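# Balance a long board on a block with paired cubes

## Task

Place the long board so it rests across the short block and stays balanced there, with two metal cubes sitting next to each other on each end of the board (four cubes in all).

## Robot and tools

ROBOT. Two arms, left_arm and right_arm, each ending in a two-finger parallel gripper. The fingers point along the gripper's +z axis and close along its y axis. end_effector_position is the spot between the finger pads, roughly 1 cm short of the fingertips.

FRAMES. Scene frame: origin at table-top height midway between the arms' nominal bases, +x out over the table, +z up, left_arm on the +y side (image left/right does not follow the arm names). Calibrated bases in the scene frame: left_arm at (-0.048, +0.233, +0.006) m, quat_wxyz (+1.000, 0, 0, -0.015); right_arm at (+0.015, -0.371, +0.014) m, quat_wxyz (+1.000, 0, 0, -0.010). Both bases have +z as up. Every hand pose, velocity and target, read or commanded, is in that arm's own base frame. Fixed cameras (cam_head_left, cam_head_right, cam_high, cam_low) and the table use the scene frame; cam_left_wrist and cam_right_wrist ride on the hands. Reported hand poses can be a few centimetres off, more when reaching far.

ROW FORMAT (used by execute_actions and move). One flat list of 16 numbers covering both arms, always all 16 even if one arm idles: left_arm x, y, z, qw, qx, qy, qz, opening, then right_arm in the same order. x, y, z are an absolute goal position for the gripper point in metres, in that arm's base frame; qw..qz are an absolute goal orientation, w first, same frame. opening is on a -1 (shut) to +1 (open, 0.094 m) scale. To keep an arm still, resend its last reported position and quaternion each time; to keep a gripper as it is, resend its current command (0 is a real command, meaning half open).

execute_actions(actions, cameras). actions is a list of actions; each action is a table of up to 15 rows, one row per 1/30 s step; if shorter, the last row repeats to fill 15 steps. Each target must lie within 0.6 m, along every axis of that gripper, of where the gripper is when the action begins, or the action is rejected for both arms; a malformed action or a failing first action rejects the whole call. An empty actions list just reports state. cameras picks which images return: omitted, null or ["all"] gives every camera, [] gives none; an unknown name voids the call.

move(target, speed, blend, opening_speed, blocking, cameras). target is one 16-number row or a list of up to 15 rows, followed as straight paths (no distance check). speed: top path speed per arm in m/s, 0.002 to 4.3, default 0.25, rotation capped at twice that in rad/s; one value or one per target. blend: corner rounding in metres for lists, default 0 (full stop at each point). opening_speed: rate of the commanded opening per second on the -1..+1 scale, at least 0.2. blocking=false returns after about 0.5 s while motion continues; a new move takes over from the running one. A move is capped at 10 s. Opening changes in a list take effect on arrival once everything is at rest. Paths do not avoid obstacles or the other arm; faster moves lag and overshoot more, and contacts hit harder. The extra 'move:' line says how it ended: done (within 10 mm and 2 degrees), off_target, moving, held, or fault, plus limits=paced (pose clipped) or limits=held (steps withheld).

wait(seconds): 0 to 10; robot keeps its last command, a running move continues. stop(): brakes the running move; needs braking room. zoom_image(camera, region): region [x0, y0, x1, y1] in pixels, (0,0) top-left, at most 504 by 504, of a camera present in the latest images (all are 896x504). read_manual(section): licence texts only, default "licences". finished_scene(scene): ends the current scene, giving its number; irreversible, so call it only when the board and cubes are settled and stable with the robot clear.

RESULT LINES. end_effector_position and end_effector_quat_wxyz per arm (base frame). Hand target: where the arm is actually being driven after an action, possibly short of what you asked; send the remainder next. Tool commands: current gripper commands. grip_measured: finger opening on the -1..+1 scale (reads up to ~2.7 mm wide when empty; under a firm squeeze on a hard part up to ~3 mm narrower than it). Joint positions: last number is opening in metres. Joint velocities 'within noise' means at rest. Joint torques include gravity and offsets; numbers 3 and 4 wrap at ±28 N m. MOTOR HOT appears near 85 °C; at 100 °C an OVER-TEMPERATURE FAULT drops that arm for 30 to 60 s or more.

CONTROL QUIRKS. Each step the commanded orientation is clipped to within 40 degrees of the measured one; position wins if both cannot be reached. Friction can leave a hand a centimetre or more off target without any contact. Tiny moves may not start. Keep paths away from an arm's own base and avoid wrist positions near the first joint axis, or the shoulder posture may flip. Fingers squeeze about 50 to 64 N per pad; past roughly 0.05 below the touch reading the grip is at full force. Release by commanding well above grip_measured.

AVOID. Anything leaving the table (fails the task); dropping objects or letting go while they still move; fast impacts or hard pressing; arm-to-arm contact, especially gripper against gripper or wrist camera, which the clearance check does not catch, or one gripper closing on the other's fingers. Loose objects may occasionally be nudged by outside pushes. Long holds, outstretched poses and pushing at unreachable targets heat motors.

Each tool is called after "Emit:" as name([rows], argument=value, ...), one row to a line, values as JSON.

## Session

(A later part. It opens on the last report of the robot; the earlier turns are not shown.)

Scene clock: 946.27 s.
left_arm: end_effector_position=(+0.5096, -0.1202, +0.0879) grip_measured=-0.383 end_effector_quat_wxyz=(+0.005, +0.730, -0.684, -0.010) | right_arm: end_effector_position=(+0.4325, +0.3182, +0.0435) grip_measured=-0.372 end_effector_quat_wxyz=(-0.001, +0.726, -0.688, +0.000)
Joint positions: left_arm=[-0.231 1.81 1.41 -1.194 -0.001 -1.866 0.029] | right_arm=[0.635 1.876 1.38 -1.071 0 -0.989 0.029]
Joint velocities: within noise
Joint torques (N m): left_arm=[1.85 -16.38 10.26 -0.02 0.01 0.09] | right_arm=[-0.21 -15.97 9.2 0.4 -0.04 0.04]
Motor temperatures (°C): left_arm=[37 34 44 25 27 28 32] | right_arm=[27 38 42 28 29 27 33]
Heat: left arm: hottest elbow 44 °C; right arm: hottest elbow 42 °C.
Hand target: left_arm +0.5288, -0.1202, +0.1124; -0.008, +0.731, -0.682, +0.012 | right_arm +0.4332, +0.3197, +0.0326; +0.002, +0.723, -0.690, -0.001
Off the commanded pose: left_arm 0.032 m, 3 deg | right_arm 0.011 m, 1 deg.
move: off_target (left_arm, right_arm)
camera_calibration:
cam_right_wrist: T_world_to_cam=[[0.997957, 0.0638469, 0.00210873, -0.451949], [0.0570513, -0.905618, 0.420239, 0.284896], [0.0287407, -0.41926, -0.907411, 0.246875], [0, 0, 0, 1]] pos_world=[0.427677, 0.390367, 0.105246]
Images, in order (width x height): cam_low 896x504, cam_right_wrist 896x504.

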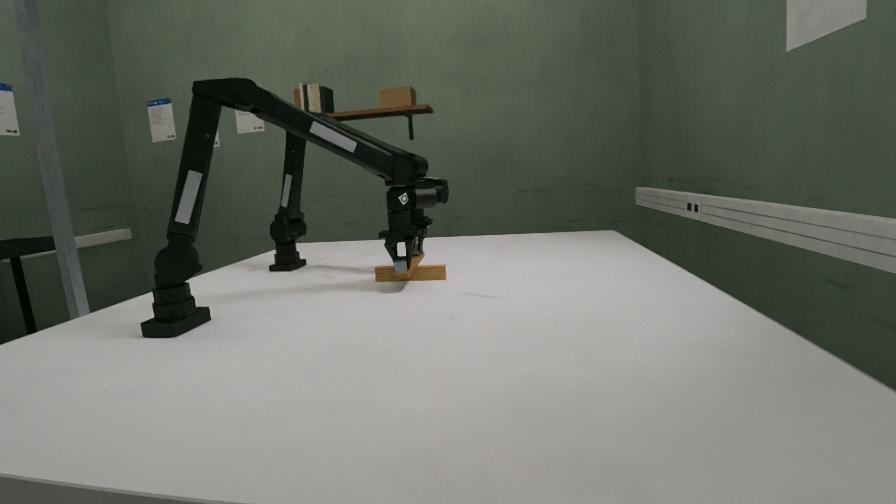

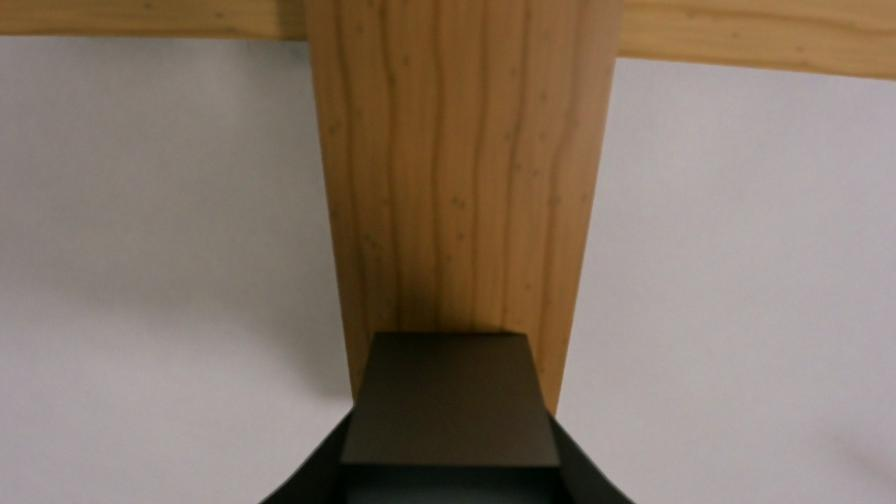

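Emit:
move([
  [0.5155, -0.1155, 0.079, 0.003, -0.7308, 0.6826, -0.004, -0.6, 0.4340, 0.3200, 0.0335, 0.001, 0.7235, -0.6904, -0.0005, -0.6],
], speed=0.04, cameras=["cam_low", "cam_left_wrist", "cam_right_wrist"])

Emit:
zoom_image(camera="cam_low", region=[370, 235, 450, 285])

Scene clock: 955.40 s.
left_arm: end_effector_position=(+0.5122, -0.1208, +0.0807) grip_measured=-0.383 end_effector_quat_wxyz=(+0.000, +0.730, -0.684, +0.000) | right_arm: end_effector_position=(+0.4326, +0.3183, +0.0435) grip_measured=-0.372 end_effector_quat_wxyz=(-0.002, +0.726, -0.688, +0.000)
Joint positions: left_arm=[-0.231 1.81 1.39 -1.151 -0.001 -1.866 0.029] | right_arm=[0.635 1.876 1.38 -1.071 0 -0.989 0.029]
Joint velocities: within noise
Joint torques (N m): left_arm=[1.67 -14.97 6.06 1.2 0.03 0.1] | right_arm=[-0.26 -16.38 9.31 0.38 -0.06 0.04]
Motor temperatures (°C): left_arm=[37 34 45 25 27 28 32] | right_arm=[27 39 42 28 29 27 33]
Heat: left arm: hottest elbow 45 °C; right arm: hottest elbow 42 °C.
Hand target: left_arm +0.5154, -0.1155, +0.0791; -0.003, +0.731, -0.683, +0.004 | right_arm +0.4337, +0.3198, +0.0335; +0.001, +0.723, -0.690, -0.001
Off the commanded pose: left_arm 0.006 m, 1 deg | right_arm 0.010 m, 1 deg.
move: done
camera_calibration:
cam_left_wrist: T_world_to_cam=[[0.997017, 0.0771778, -0.000272925, -0.50554], [0.0694267, -0.895329, 0.439962, -0.141397], [0.0337109, -0.438668, -0.898016, 0.0889191], [0, 0, 0, 1]] pos_world=[0.510851, -0.0485739, 0.141922]
cam_right_wrist: T_world_to_cam=[[0.997957, 0.063841, 0.00234612, -0.452078], [0.0569525, -0.905713, 0.420047, 0.28508], [0.0289411, -0.419056, -0.907499, 0.246758], [0, 0, 0, 1]] pos_world=[0.427777, 0.390467, 0.105246]
Images, in order (width x height): cam_low 896x504, cam_left_wrist 896x504, cam_right_wrist 896x504.

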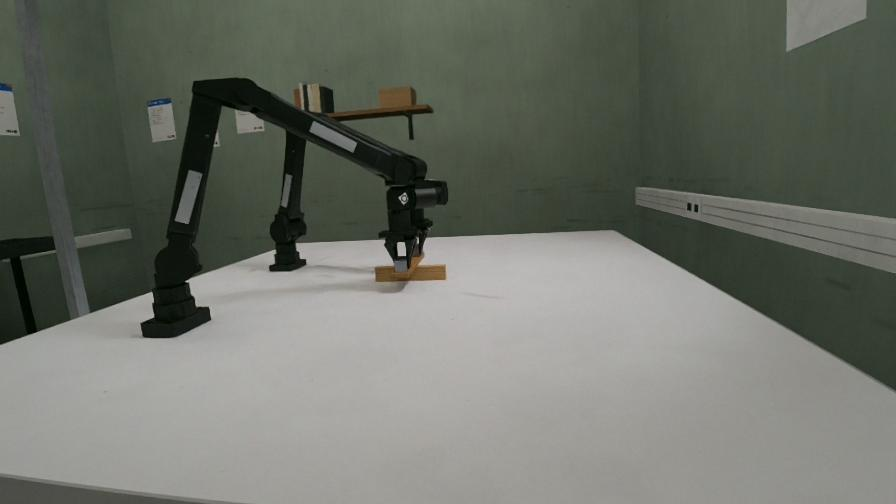

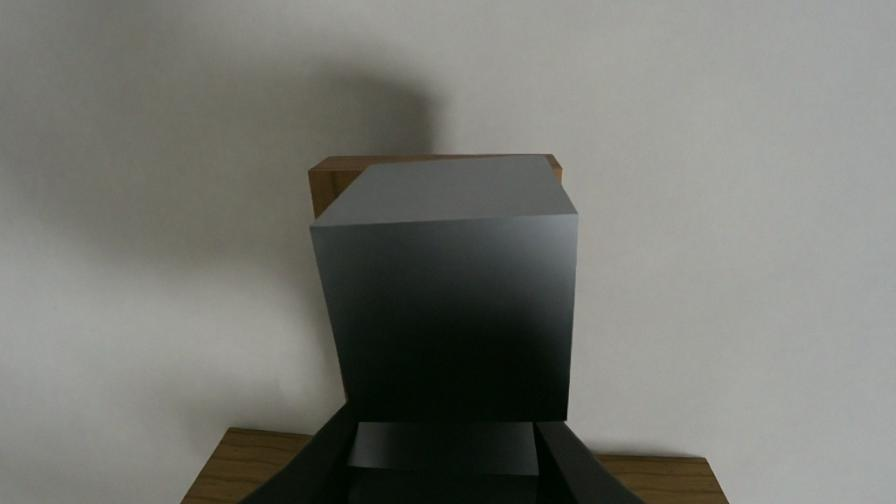

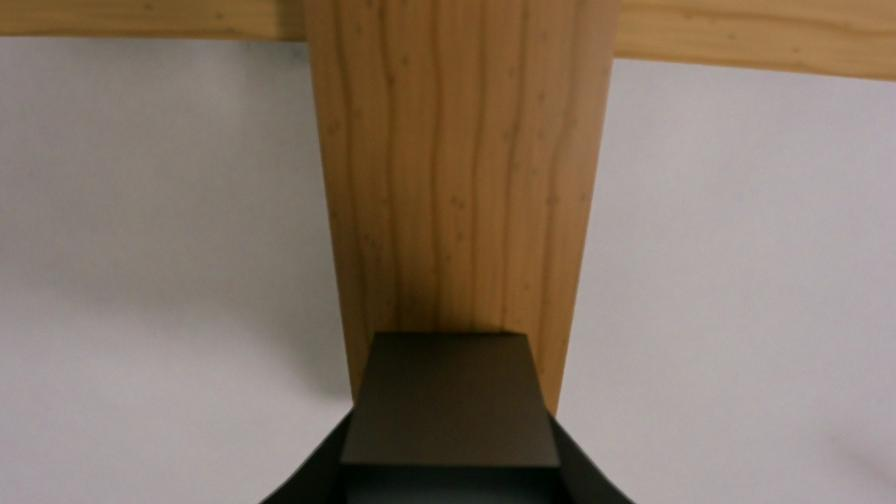

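Scaled by 6.300.

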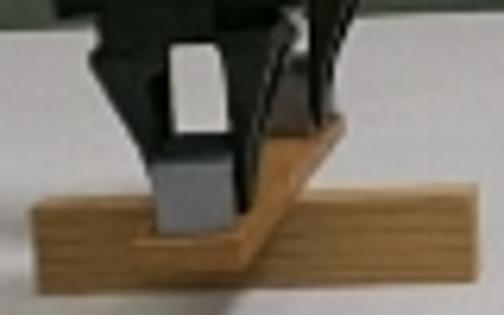

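Emit:
move([
  [0.5150, -0.1155, 0.0755, 0.003, -0.7308, 0.6826, -0.004, -0.6, 0.4340, 0.3200, 0.0335, 0.001, 0.7235, -0.6904, -0.0005, -0.6],
], speed=0.03, cameras=["cam_low", "cam_left_wrist", "cam_right_wrist"])

Emit:
zoom_image(camera="cam_low", region=[370, 235, 450, 285])

Scene clock: 958.87 s.
left_arm: end_effector_position=(+0.5129, -0.1209, +0.0799) grip_measured=-0.383 end_effector_quat_wxyz=(-0.002, +0.730, -0.684, +0.002) | right_arm: end_effector_position=(+0.4326, +0.3183, +0.0435) grip_measured=-0.372 end_effector_quat_wxyz=(-0.002, +0.726, -0.688, +0.000)
Joint positions: left_arm=[-0.231 1.81 1.388 -1.144 -0.001 -1.866 0.029] | right_arm=[0.635 1.876 1.38 -1.071 0 -0.989 0.029]
Joint velocities: within noise
Joint torques (N m): left_arm=[2.08 -14.62 5.74 1.21 0.01 0.12] | right_arm=[-0.26 -16.38 9.31 0.38 -0.05 0.03]
Motor temperatures (°C): left_arm=[37 34 44 25 27 28 32] | right_arm=[27 39 42 28 29 27 33]
Heat: left arm: hottest elbow 44 °C; right arm: hottest elbow 42 °C.
Hand target: left_arm +0.5149, -0.1155, +0.0756; -0.003, +0.731, -0.683, +0.004 | right_arm +0.4337, +0.3198, +0.0335; +0.001, +0.723, -0.690, +0.000
Off the commanded pose: left_arm 0.007 m, 0 deg | right_arm 0.010 m, 1 deg.
move: done
camera_calibration:
cam_left_wrist: T_world_to_cam=[[0.997008, 0.0771893, 0.00405655, -0.506639], [0.0674851, -0.894853, 0.441229, -0.140293], [0.0376882, -0.439635, -0.897385, 0.0858895], [0, 0, 0, 1]] pos_world=[0.511354, -0.0486746, 0.141033]
cam_right_wrist: T_world_to_cam=[[0.997957, 0.063841, 0.00234612, -0.452078], [0.0569525, -0.905713, 0.420047, 0.28508], [0.0289411, -0.419056, -0.907499, 0.246758], [0, 0, 0, 1]] pos_world=[0.427777, 0.390467, 0.105246]
Images, in order (width x height): cam_low 896x504, cam_left_wrist 896x504, cam_right_wrist 896x504.

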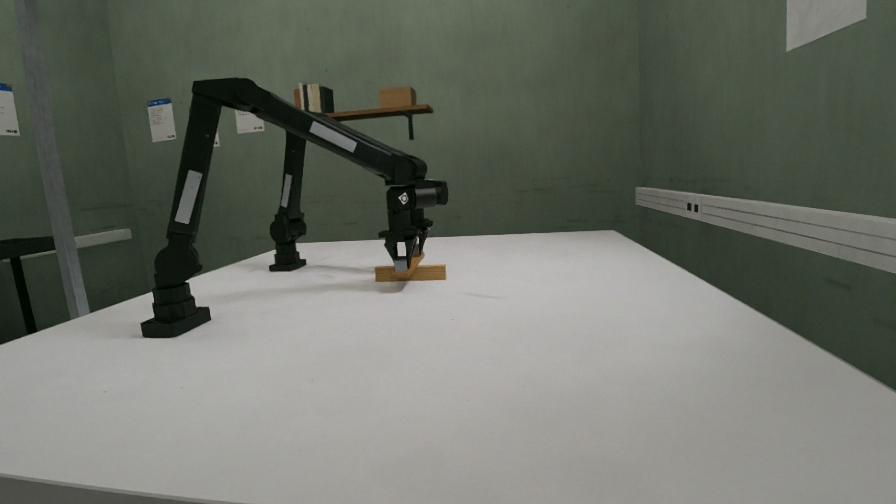

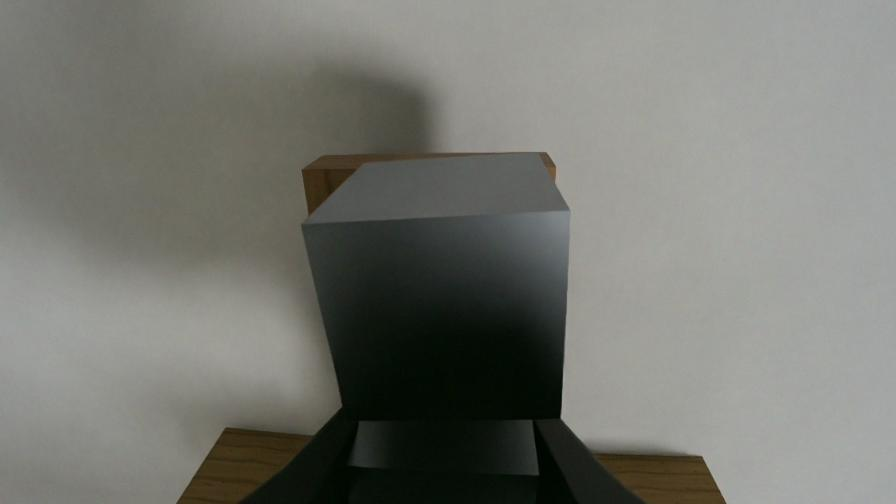

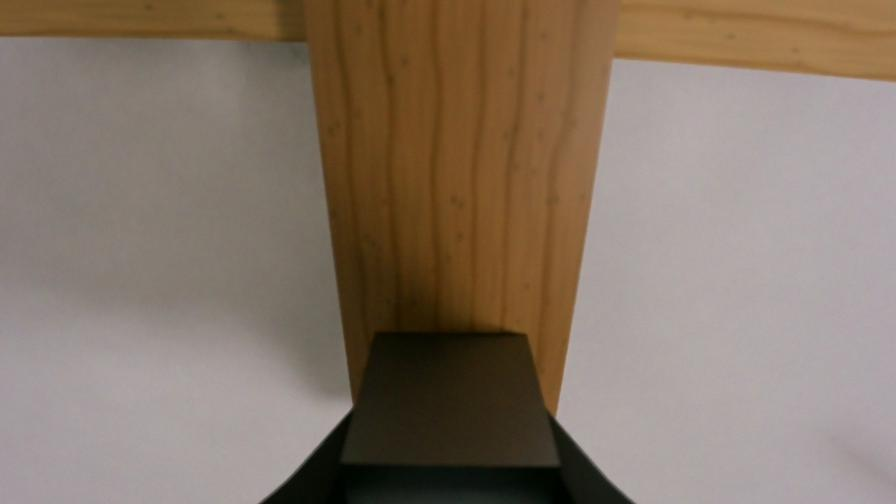

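Scaled by 6.300.

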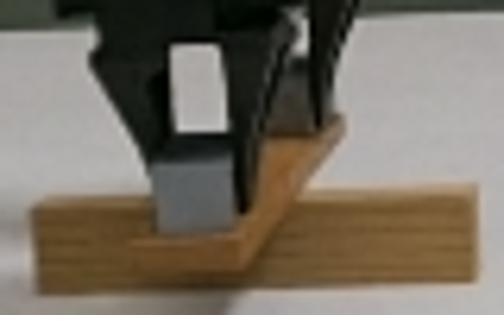

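Emit:
move([
  [0.5120, -0.1155, 0.0715, 0.002, -0.7308, 0.6826, -0.003, -0.6, 0.4340, 0.3200, 0.0335, 0.001, 0.7235, -0.6904, -0.0005, -0.6],
], speed=0.03, cameras=["cam_low", "cam_left_wrist", "cam_right_wrist"])

Emit:
zoom_image(camera="cam_low", region=[370, 235, 450, 285])

Scene clock: 964.17 s.
left_arm: end_effector_position=(+0.5126, -0.1209, +0.0785) grip_measured=-0.383 end_effector_quat_wxyz=(-0.002, +0.730, -0.684, +0.002) | right_arm: end_effector_position=(+0.4326, +0.3184, +0.0435) grip_measured=-0.372 end_effector_quat_wxyz=(-0.002, +0.726, -0.688, +0.000)
Joint positions: left_arm=[-0.231 1.81 1.383 -1.138 -0.001 -1.866 0.029] | right_arm=[0.635 1.876 1.38 -1.071 0 -0.989 0.029]
Joint velocities: within noise
Joint torques (N m): left_arm=[1.73 -14.39 5.09 1.33 0.04 0.12] | right_arm=[-0.26 -16.38 9.29 0.38 -0.04 0.04]
Motor temperatures (°C): left_arm=[37 34 44 25 27 28 32] | right_arm=[27 39 42 28 29 27 33]
Heat: left arm: hottest elbow 44 °C; right arm: hottest elbow 42 °C.
Hand target: left_arm +0.5120, -0.1156, +0.0717; -0.002, +0.731, -0.683, +0.003 | right_arm +0.4337, +0.3199, +0.0335; +0.001, +0.723, -0.690, -0.001
Off the commanded pose: left_arm 0.009 m, 0 deg | right_arm 0.010 m, 1 deg.
move: done
camera_calibration:
cam_left_wrist: T_world_to_cam=[[0.996998, 0.0772033, 0.00589488, -0.506395], [0.0666654, -0.894645, 0.441777, -0.139202], [0.0393804, -0.440058, -0.897106, 0.0837758], [0, 0, 0, 1]] pos_world=[0.510855, -0.0485749, 0.139637]
cam_right_wrist: T_world_to_cam=[[0.997957, 0.0638479, 0.00214283, -0.452059], [0.0570533, -0.905844, 0.419752, 0.285119], [0.0287414, -0.418772, -0.907636, 0.246747], [0, 0, 0, 1]] pos_world=[0.427777, 0.390467, 0.105246]
Images, in order (width x height): cam_low 896x504, cam_left_wrist 896x504, cam_right_wrist 896x504.

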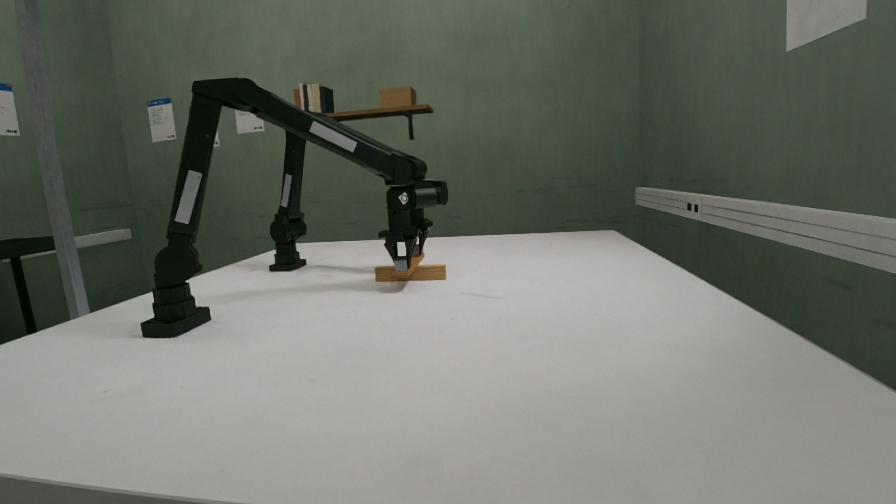

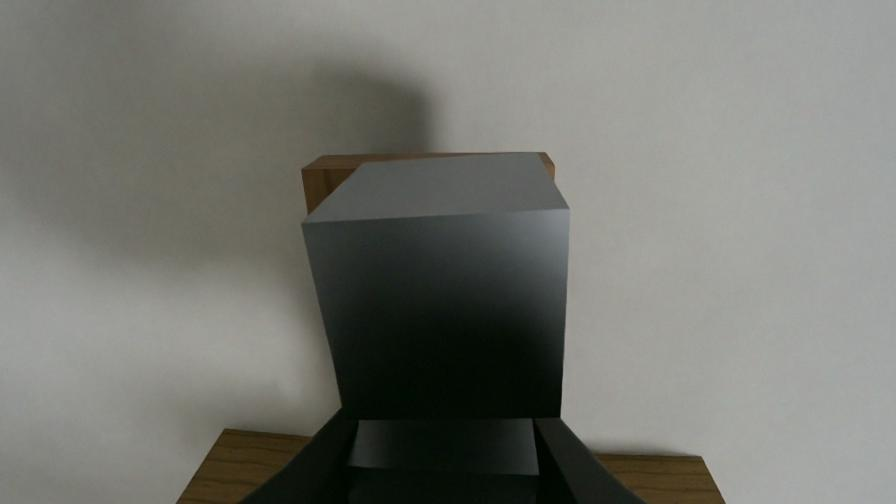

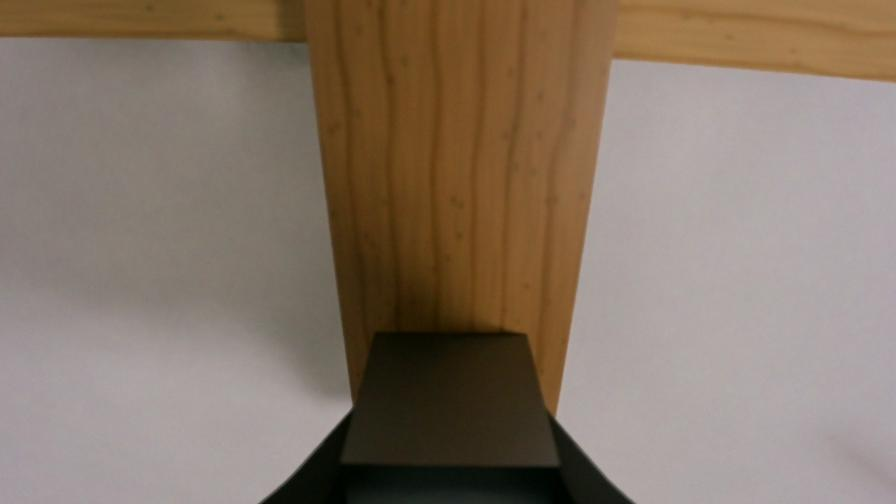

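Scaled by 6.300.

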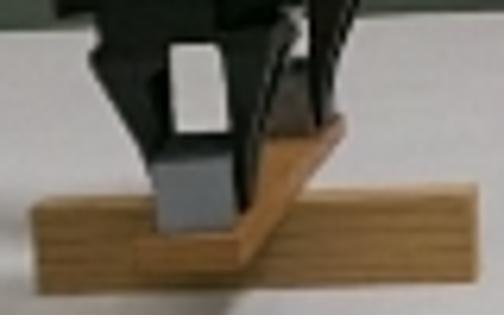

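Emit:
move([
  [0.5120, -0.1155, 0.0715, 0.002, -0.7308, 0.6826, -0.003, 0.1, 0.4340, 0.3200, 0.0335, 0.001, 0.7235, -0.6904, -0.0005, -0.6],
], speed=0.03, opening_speed=0.3, cameras=["cam_low", "cam_left_wrist", "cam_right_wrist"])

Emit:
zoom_image(camera="cam_low", region=[370, 235, 450, 285])

Scene clock: 970.47 s.
left_arm: end_effector_position=(+0.5115, -0.1212, +0.0762) grip_measured=+0.097 end_effector_quat_wxyz=(-0.001, +0.730, -0.684, +0.004) | right_arm: end_effector_position=(+0.4326, +0.3189, +0.0435) grip_measured=-0.372 end_effector_quat_wxyz=(-0.003, +0.726, -0.688, -0.001)
Joint positions: left_arm=[-0.231 1.809 1.376 -1.13 0.002 -1.866 0.052] | right_arm=[0.635 1.876 1.38 -1.069 -0.003 -0.989 0.029]
Joint velocities: within noise
Joint torques (N m): left_arm=[1.79 -14.21 5.48 0.87 -0.06 0.11] | right_arm=[-0.21 -16.38 9.32 0.34 0.06 0.03]
Motor temperatures (°C): left_arm=[37 34 44 25 27 28 32] | right_arm=[27 39 42 28 29 27 33]
Heat: left arm: hottest elbow 44 °C; right arm: hottest elbow 42 °C.
Hand target: left_arm +0.5119, -0.1156, +0.0716; -0.002, +0.731, -0.683, +0.003 | right_arm +0.4337, +0.3199, +0.0335; +0.001, +0.723, -0.690, -0.001
Off the commanded pose: left_arm 0.007 m, 0 deg | right_arm 0.010 m, 1 deg.
move: done
camera_calibration:
cam_left_wrist: T_world_to_cam=[[0.996996, 0.0772161, 0.00609206, -0.5054], [0.0664616, -0.89322, 0.444682, -0.138302], [0.0397781, -0.442941, -0.895668, 0.0808957], [0, 0, 0, 1]] pos_world=[0.509856, -0.0486771, 0.137035]
cam_right_wrist: T_world_to_cam=[[0.997955, 0.0638931, 0.00197863, -0.452085], [0.0572489, -0.907093, 0.417019, 0.286048], [0.0284394, -0.416053, -0.908896, 0.246385], [0, 0, 0, 1]] pos_world=[0.427777, 0.390866, 0.105545]
Images, in order (width x height): cam_low 896x504, cam_left_wrist 896x504, cam_right_wrist 896x504.

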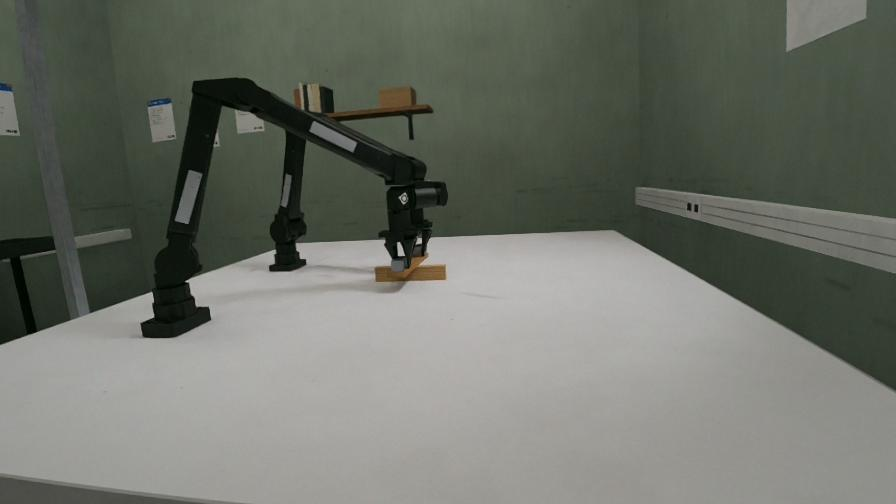

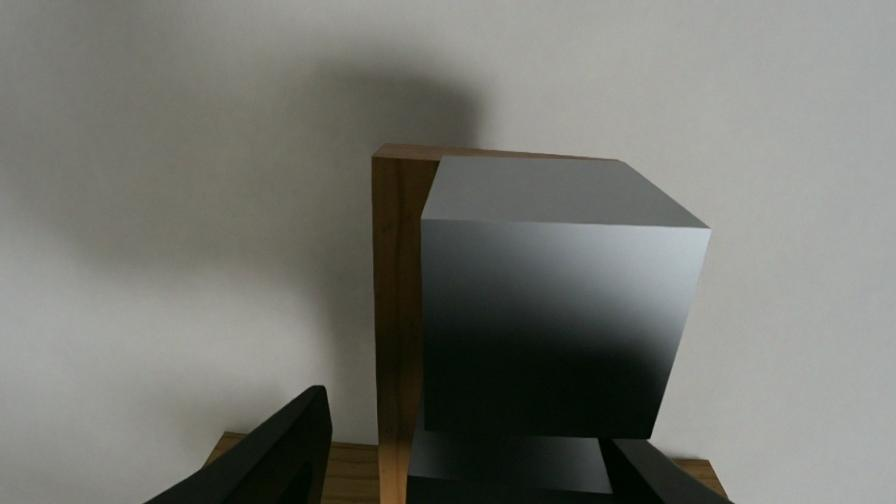

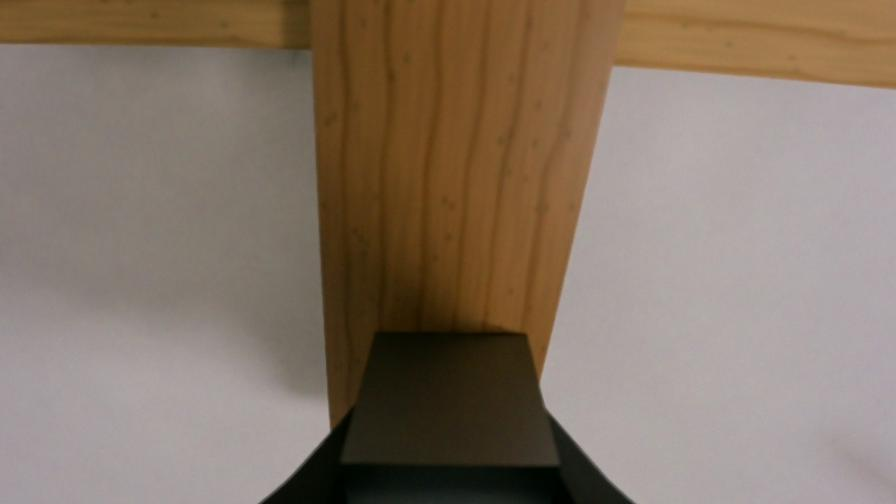

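Scaled by 6.300.

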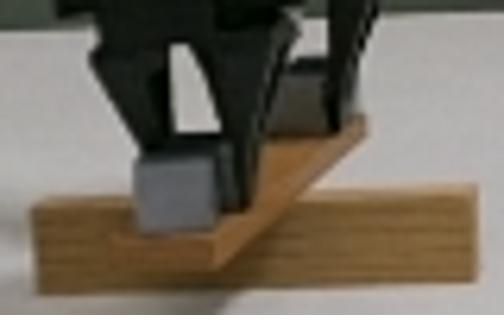

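Emit:
wait(seconds=0.1, cameras=["cam_head_left", "cam_head_right", "cam_left_wrist", "cam_right_wrist", "cam_low"])

Emit:
zoom_image(camera="cam_head_right", region=[330, 120, 530, 240])

Emit:
zoom_image(camera="cam_low", region=[370, 235, 450, 285])

Emit:
zoom_image(camera="cam_left_wrist", region=[280, 130, 760, 504])

Scene clock: 979.93 s.
left_arm: end_effector_position=(+0.5115, -0.1212, +0.0762) grip_measured=+0.097 end_effector_quat_wxyz=(-0.001, +0.730, -0.684, +0.004) | right_arm: end_effector_position=(+0.4326, +0.3189, +0.0435) grip_measured=-0.372 end_effector_quat_wxyz=(-0.003, +0.726, -0.688, -0.001)
Joint positions: left_arm=[-0.231 1.809 1.376 -1.13 0.002 -1.866 0.052] | right_arm=[0.635 1.876 1.38 -1.069 -0.003 -0.989 0.029]
Joint velocities: within noise
Joint torques (N m): left_arm=[2.26 -14.45 5.55 1.16 -0.07 0.08] | right_arm=[-0.26 -16.38 9.31 0.32 0.06 0.03]
Motor temperatures (°C): left_arm=[37 34 43 25 27 28 31] | right_arm=[27 40 41 28 29 27 33]
Heat: left arm: hottest elbow 43 °C; right arm: hottest elbow 41 °C.
Hand target: left_arm +0.5119, -0.1156, +0.0716; -0.002, +0.731, -0.683, +0.003 | right_arm +0.4337, +0.3199, +0.0335; +0.001, +0.723, -0.690, -0.001
Tool commands: left_gripper/opening=+0.1 right_gripper/opening=-0.6
Off the commanded pose: left_arm 0.007 m, 0 deg | right_arm 0.010 m, 1 deg.
wait: 0.10 s; at rest from the start
camera_calibration:
cam_left_wrist: T_world_to_cam=[[0.996996, 0.0772161, 0.00609206, -0.5054], [0.0664616, -0.89322, 0.444682, -0.138302], [0.0397781, -0.442941, -0.895668, 0.0808957], [0, 0, 0, 1]] pos_world=[0.509856, -0.0486771, 0.137035]
cam_right_wrist: T_world_to_cam=[[0.997955, 0.0638931, 0.00197863, -0.452085], [0.0572489, -0.907093, 0.417019, 0.286048], [0.0284394, -0.416053, -0.908896, 0.246385], [0, 0, 0, 1]] pos_world=[0.427777, 0.390866, 0.105545]
Images, in order (width x height): cam_head_left 896x504, cam_head_right 896x504, cam_low 896x504, cam_left_wrist 896x504, cam_right_wrist 896x504.

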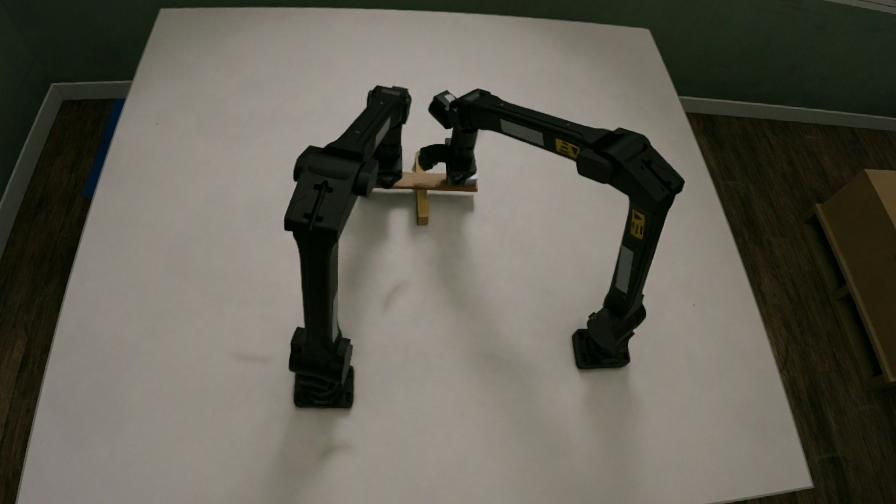

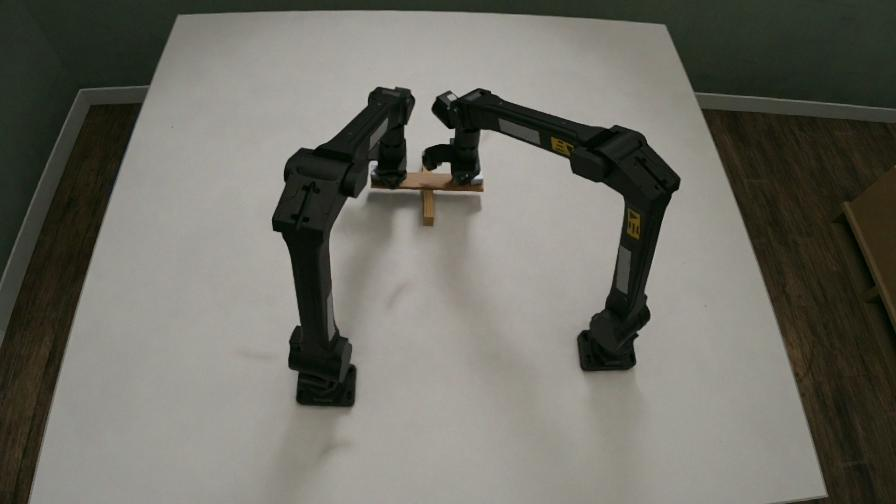

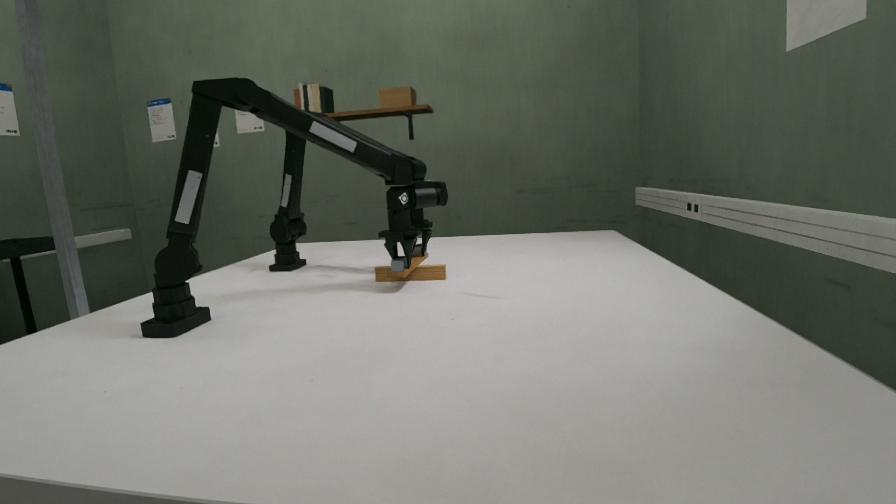

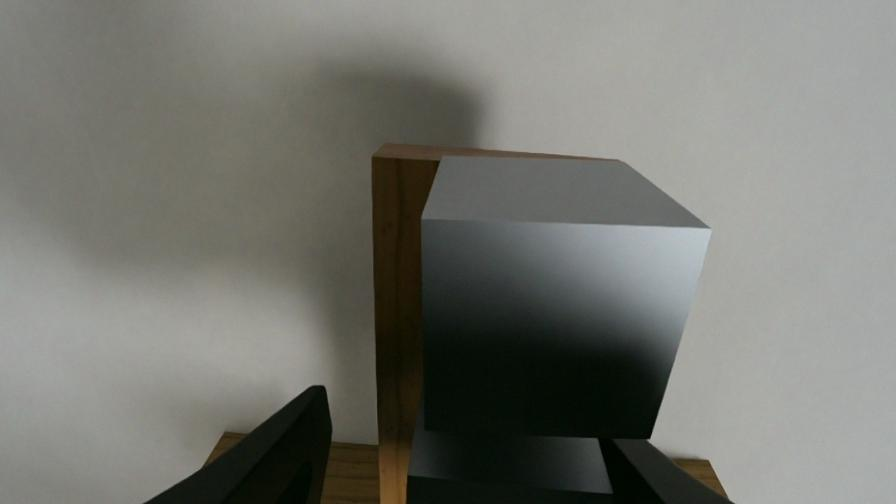

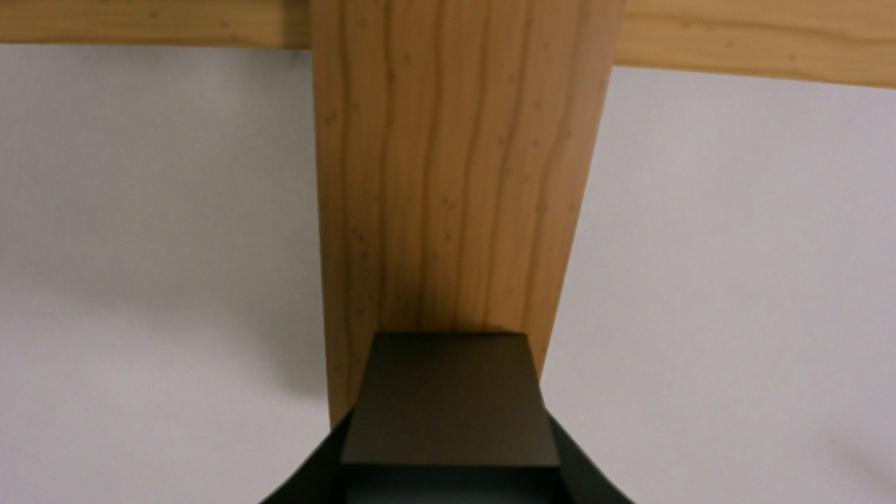

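Scaled by 2.520.

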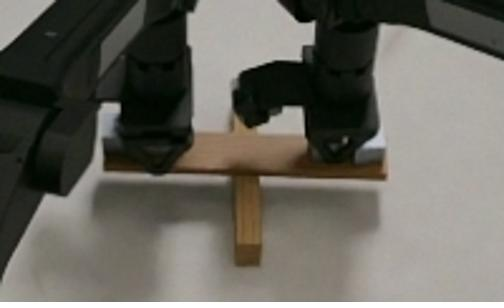

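Scaled by 6.300.

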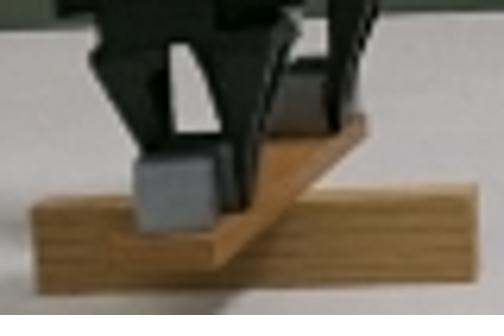

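Scaled by 1.050.

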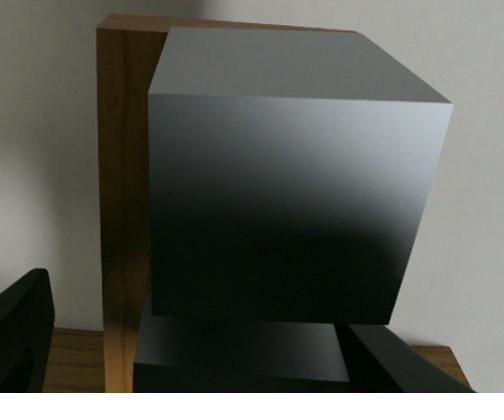

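Emit:
move([
  [0.5120, -0.1155, 0.0755, 0.002, -0.7308, 0.6826, -0.003, 0.6, 0.4340, 0.3200, 0.040, 0.001, 0.7235, -0.6904, -0.0005, -0.6],
  [0.5120, -0.1155, 0.0755, 0.002, -0.7308, 0.6826, -0.003, 0.6, 0.4340, 0.3200, 0.040, 0.001, 0.7235, -0.6904, -0.0005, 0.1],
], speed=0.03, opening_speed=0.4, cameras=["cam_head_left", "cam_head_right", "cam_low", "cam_left_wrist", "cam_right_wrist"])

Emit:
zoom_image(camera="cam_low", region=[370, 235, 450, 285])

Emit:
zoom_image(camera="cam_head_right", region=[330, 120, 530, 240])

Scene clock: 1013.43 s.
left_arm: end_effector_position=(+0.5115, -0.1215, +0.0766) grip_measured=+0.598 end_effector_quat_wxyz=(+0.000, +0.729, -0.684, +0.005) | right_arm: end_effector_position=(+0.4326, +0.3189, +0.0435) grip_measured=+0.096 end_effector_quat_wxyz=(-0.003, +0.726, -0.688, -0.001)
Joint positions: left_arm=[-0.231 1.808 1.376 -1.13 0.004 -1.866 0.075] | right_arm=[0.635 1.876 1.38 -1.069 -0.002 -0.989 0.051]
Joint velocities: within noise
Joint torques (N m): left_arm=[2.26 -15.15 5.79 0.49 -0.19 0.12] | right_arm=[-0.21 -17.08 9.98 -0.2 0.06 0.04]
Motor temperatures (°C): left_arm=[37 34 42 25 27 28 31] | right_arm=[27 40 41 28 29 27 33]
Heat: left arm: hottest elbow 42 °C; right arm: hottest elbow 41 °C.
Hand target: left_arm +0.5119, -0.1156, +0.0756; -0.002, +0.731, -0.683, +0.003 | right_arm +0.4339, +0.3200, +0.0399; +0.001, +0.723, -0.690, +0.000
Off the commanded pose: left_arm 0.006 m, 0 deg | right_arm 0.004 m, 1 deg.
move: done
camera_calibration:
cam_left_wrist: T_world_to_cam=[[0.997023, 0.0768686, 0.00608009, -0.505308], [0.0660598, -0.892171, 0.446841, -0.138694], [0.0397725, -0.445109, -0.894593, 0.0806921], [0, 0, 0, 1]] pos_world=[0.509756, -0.0489796, 0.137233]
cam_right_wrist: T_world_to_cam=[[0.997955, 0.0638875, 0.00218765, -0.452104], [0.0571502, -0.907001, 0.417232, 0.286073], [0.0286401, -0.416254, -0.908797, 0.246276], [0, 0, 0, 1]] pos_world=[0.427777, 0.390866, 0.105445]
Images, in order (width x height): cam_head_left 896x504, cam_head_right 896x504, cam_low 896x504, cam_left_wrist 896x504, cam_right_wrist 896x504.

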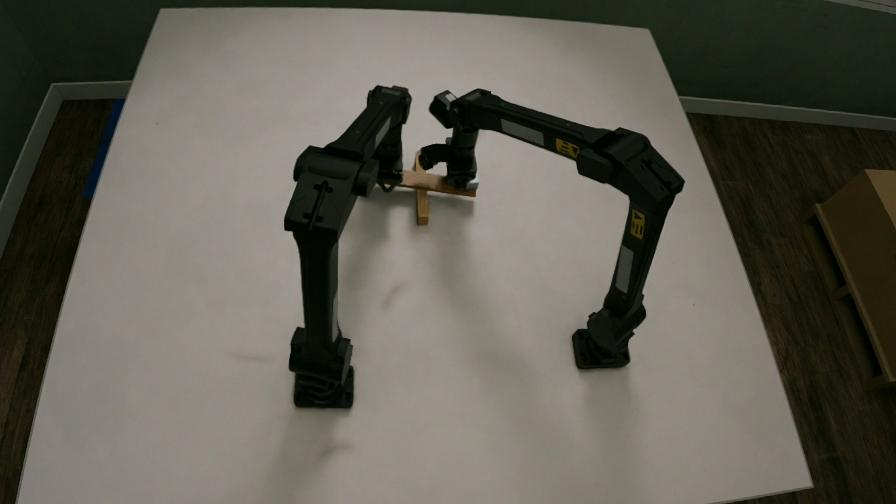

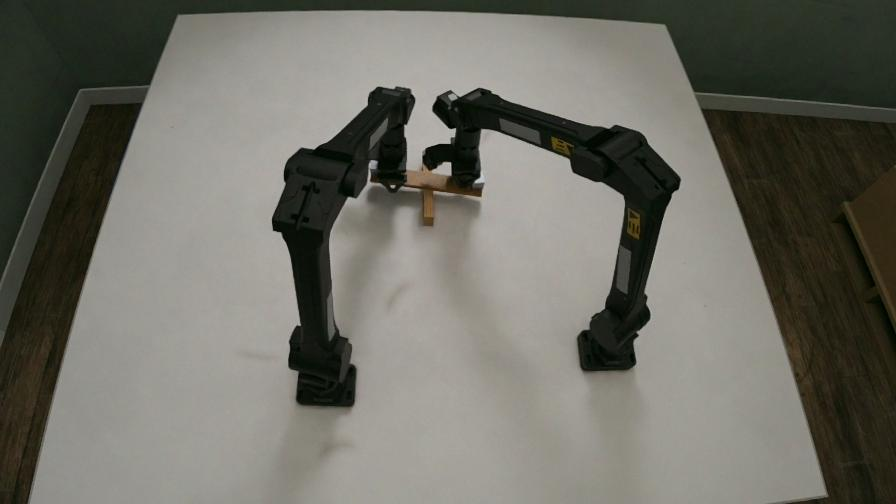

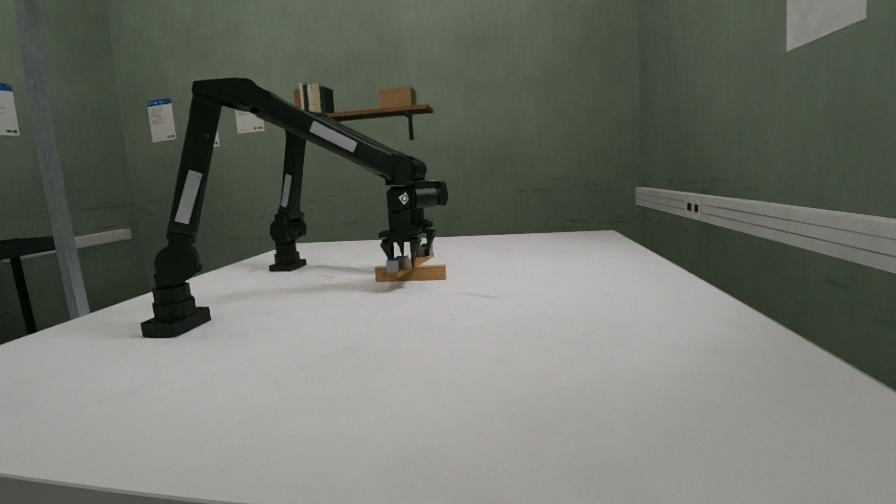

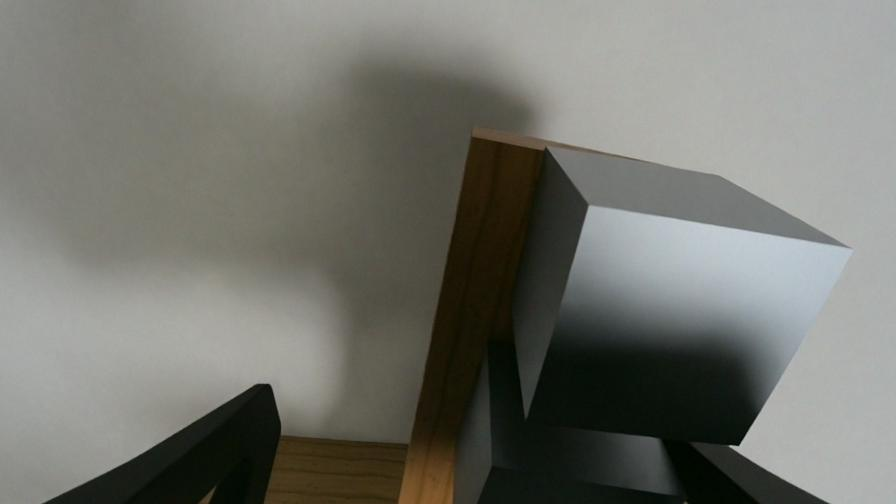

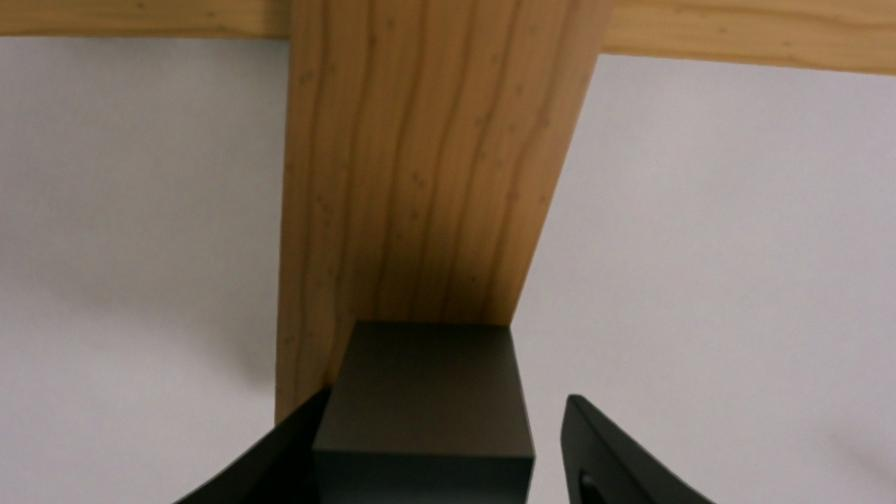

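Scaled by 6.300.

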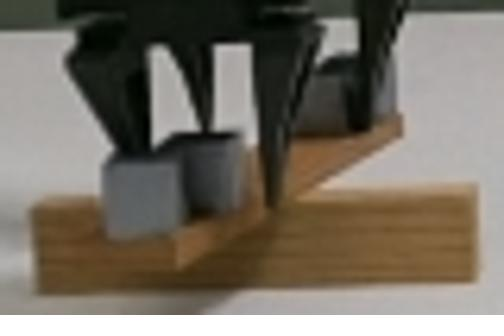

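Scaled by 2.520.

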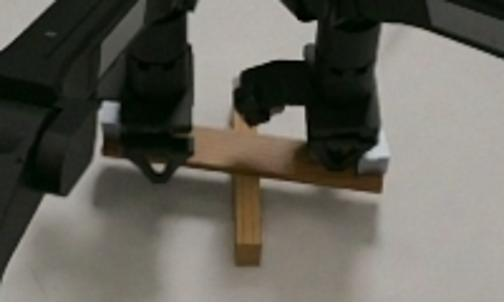

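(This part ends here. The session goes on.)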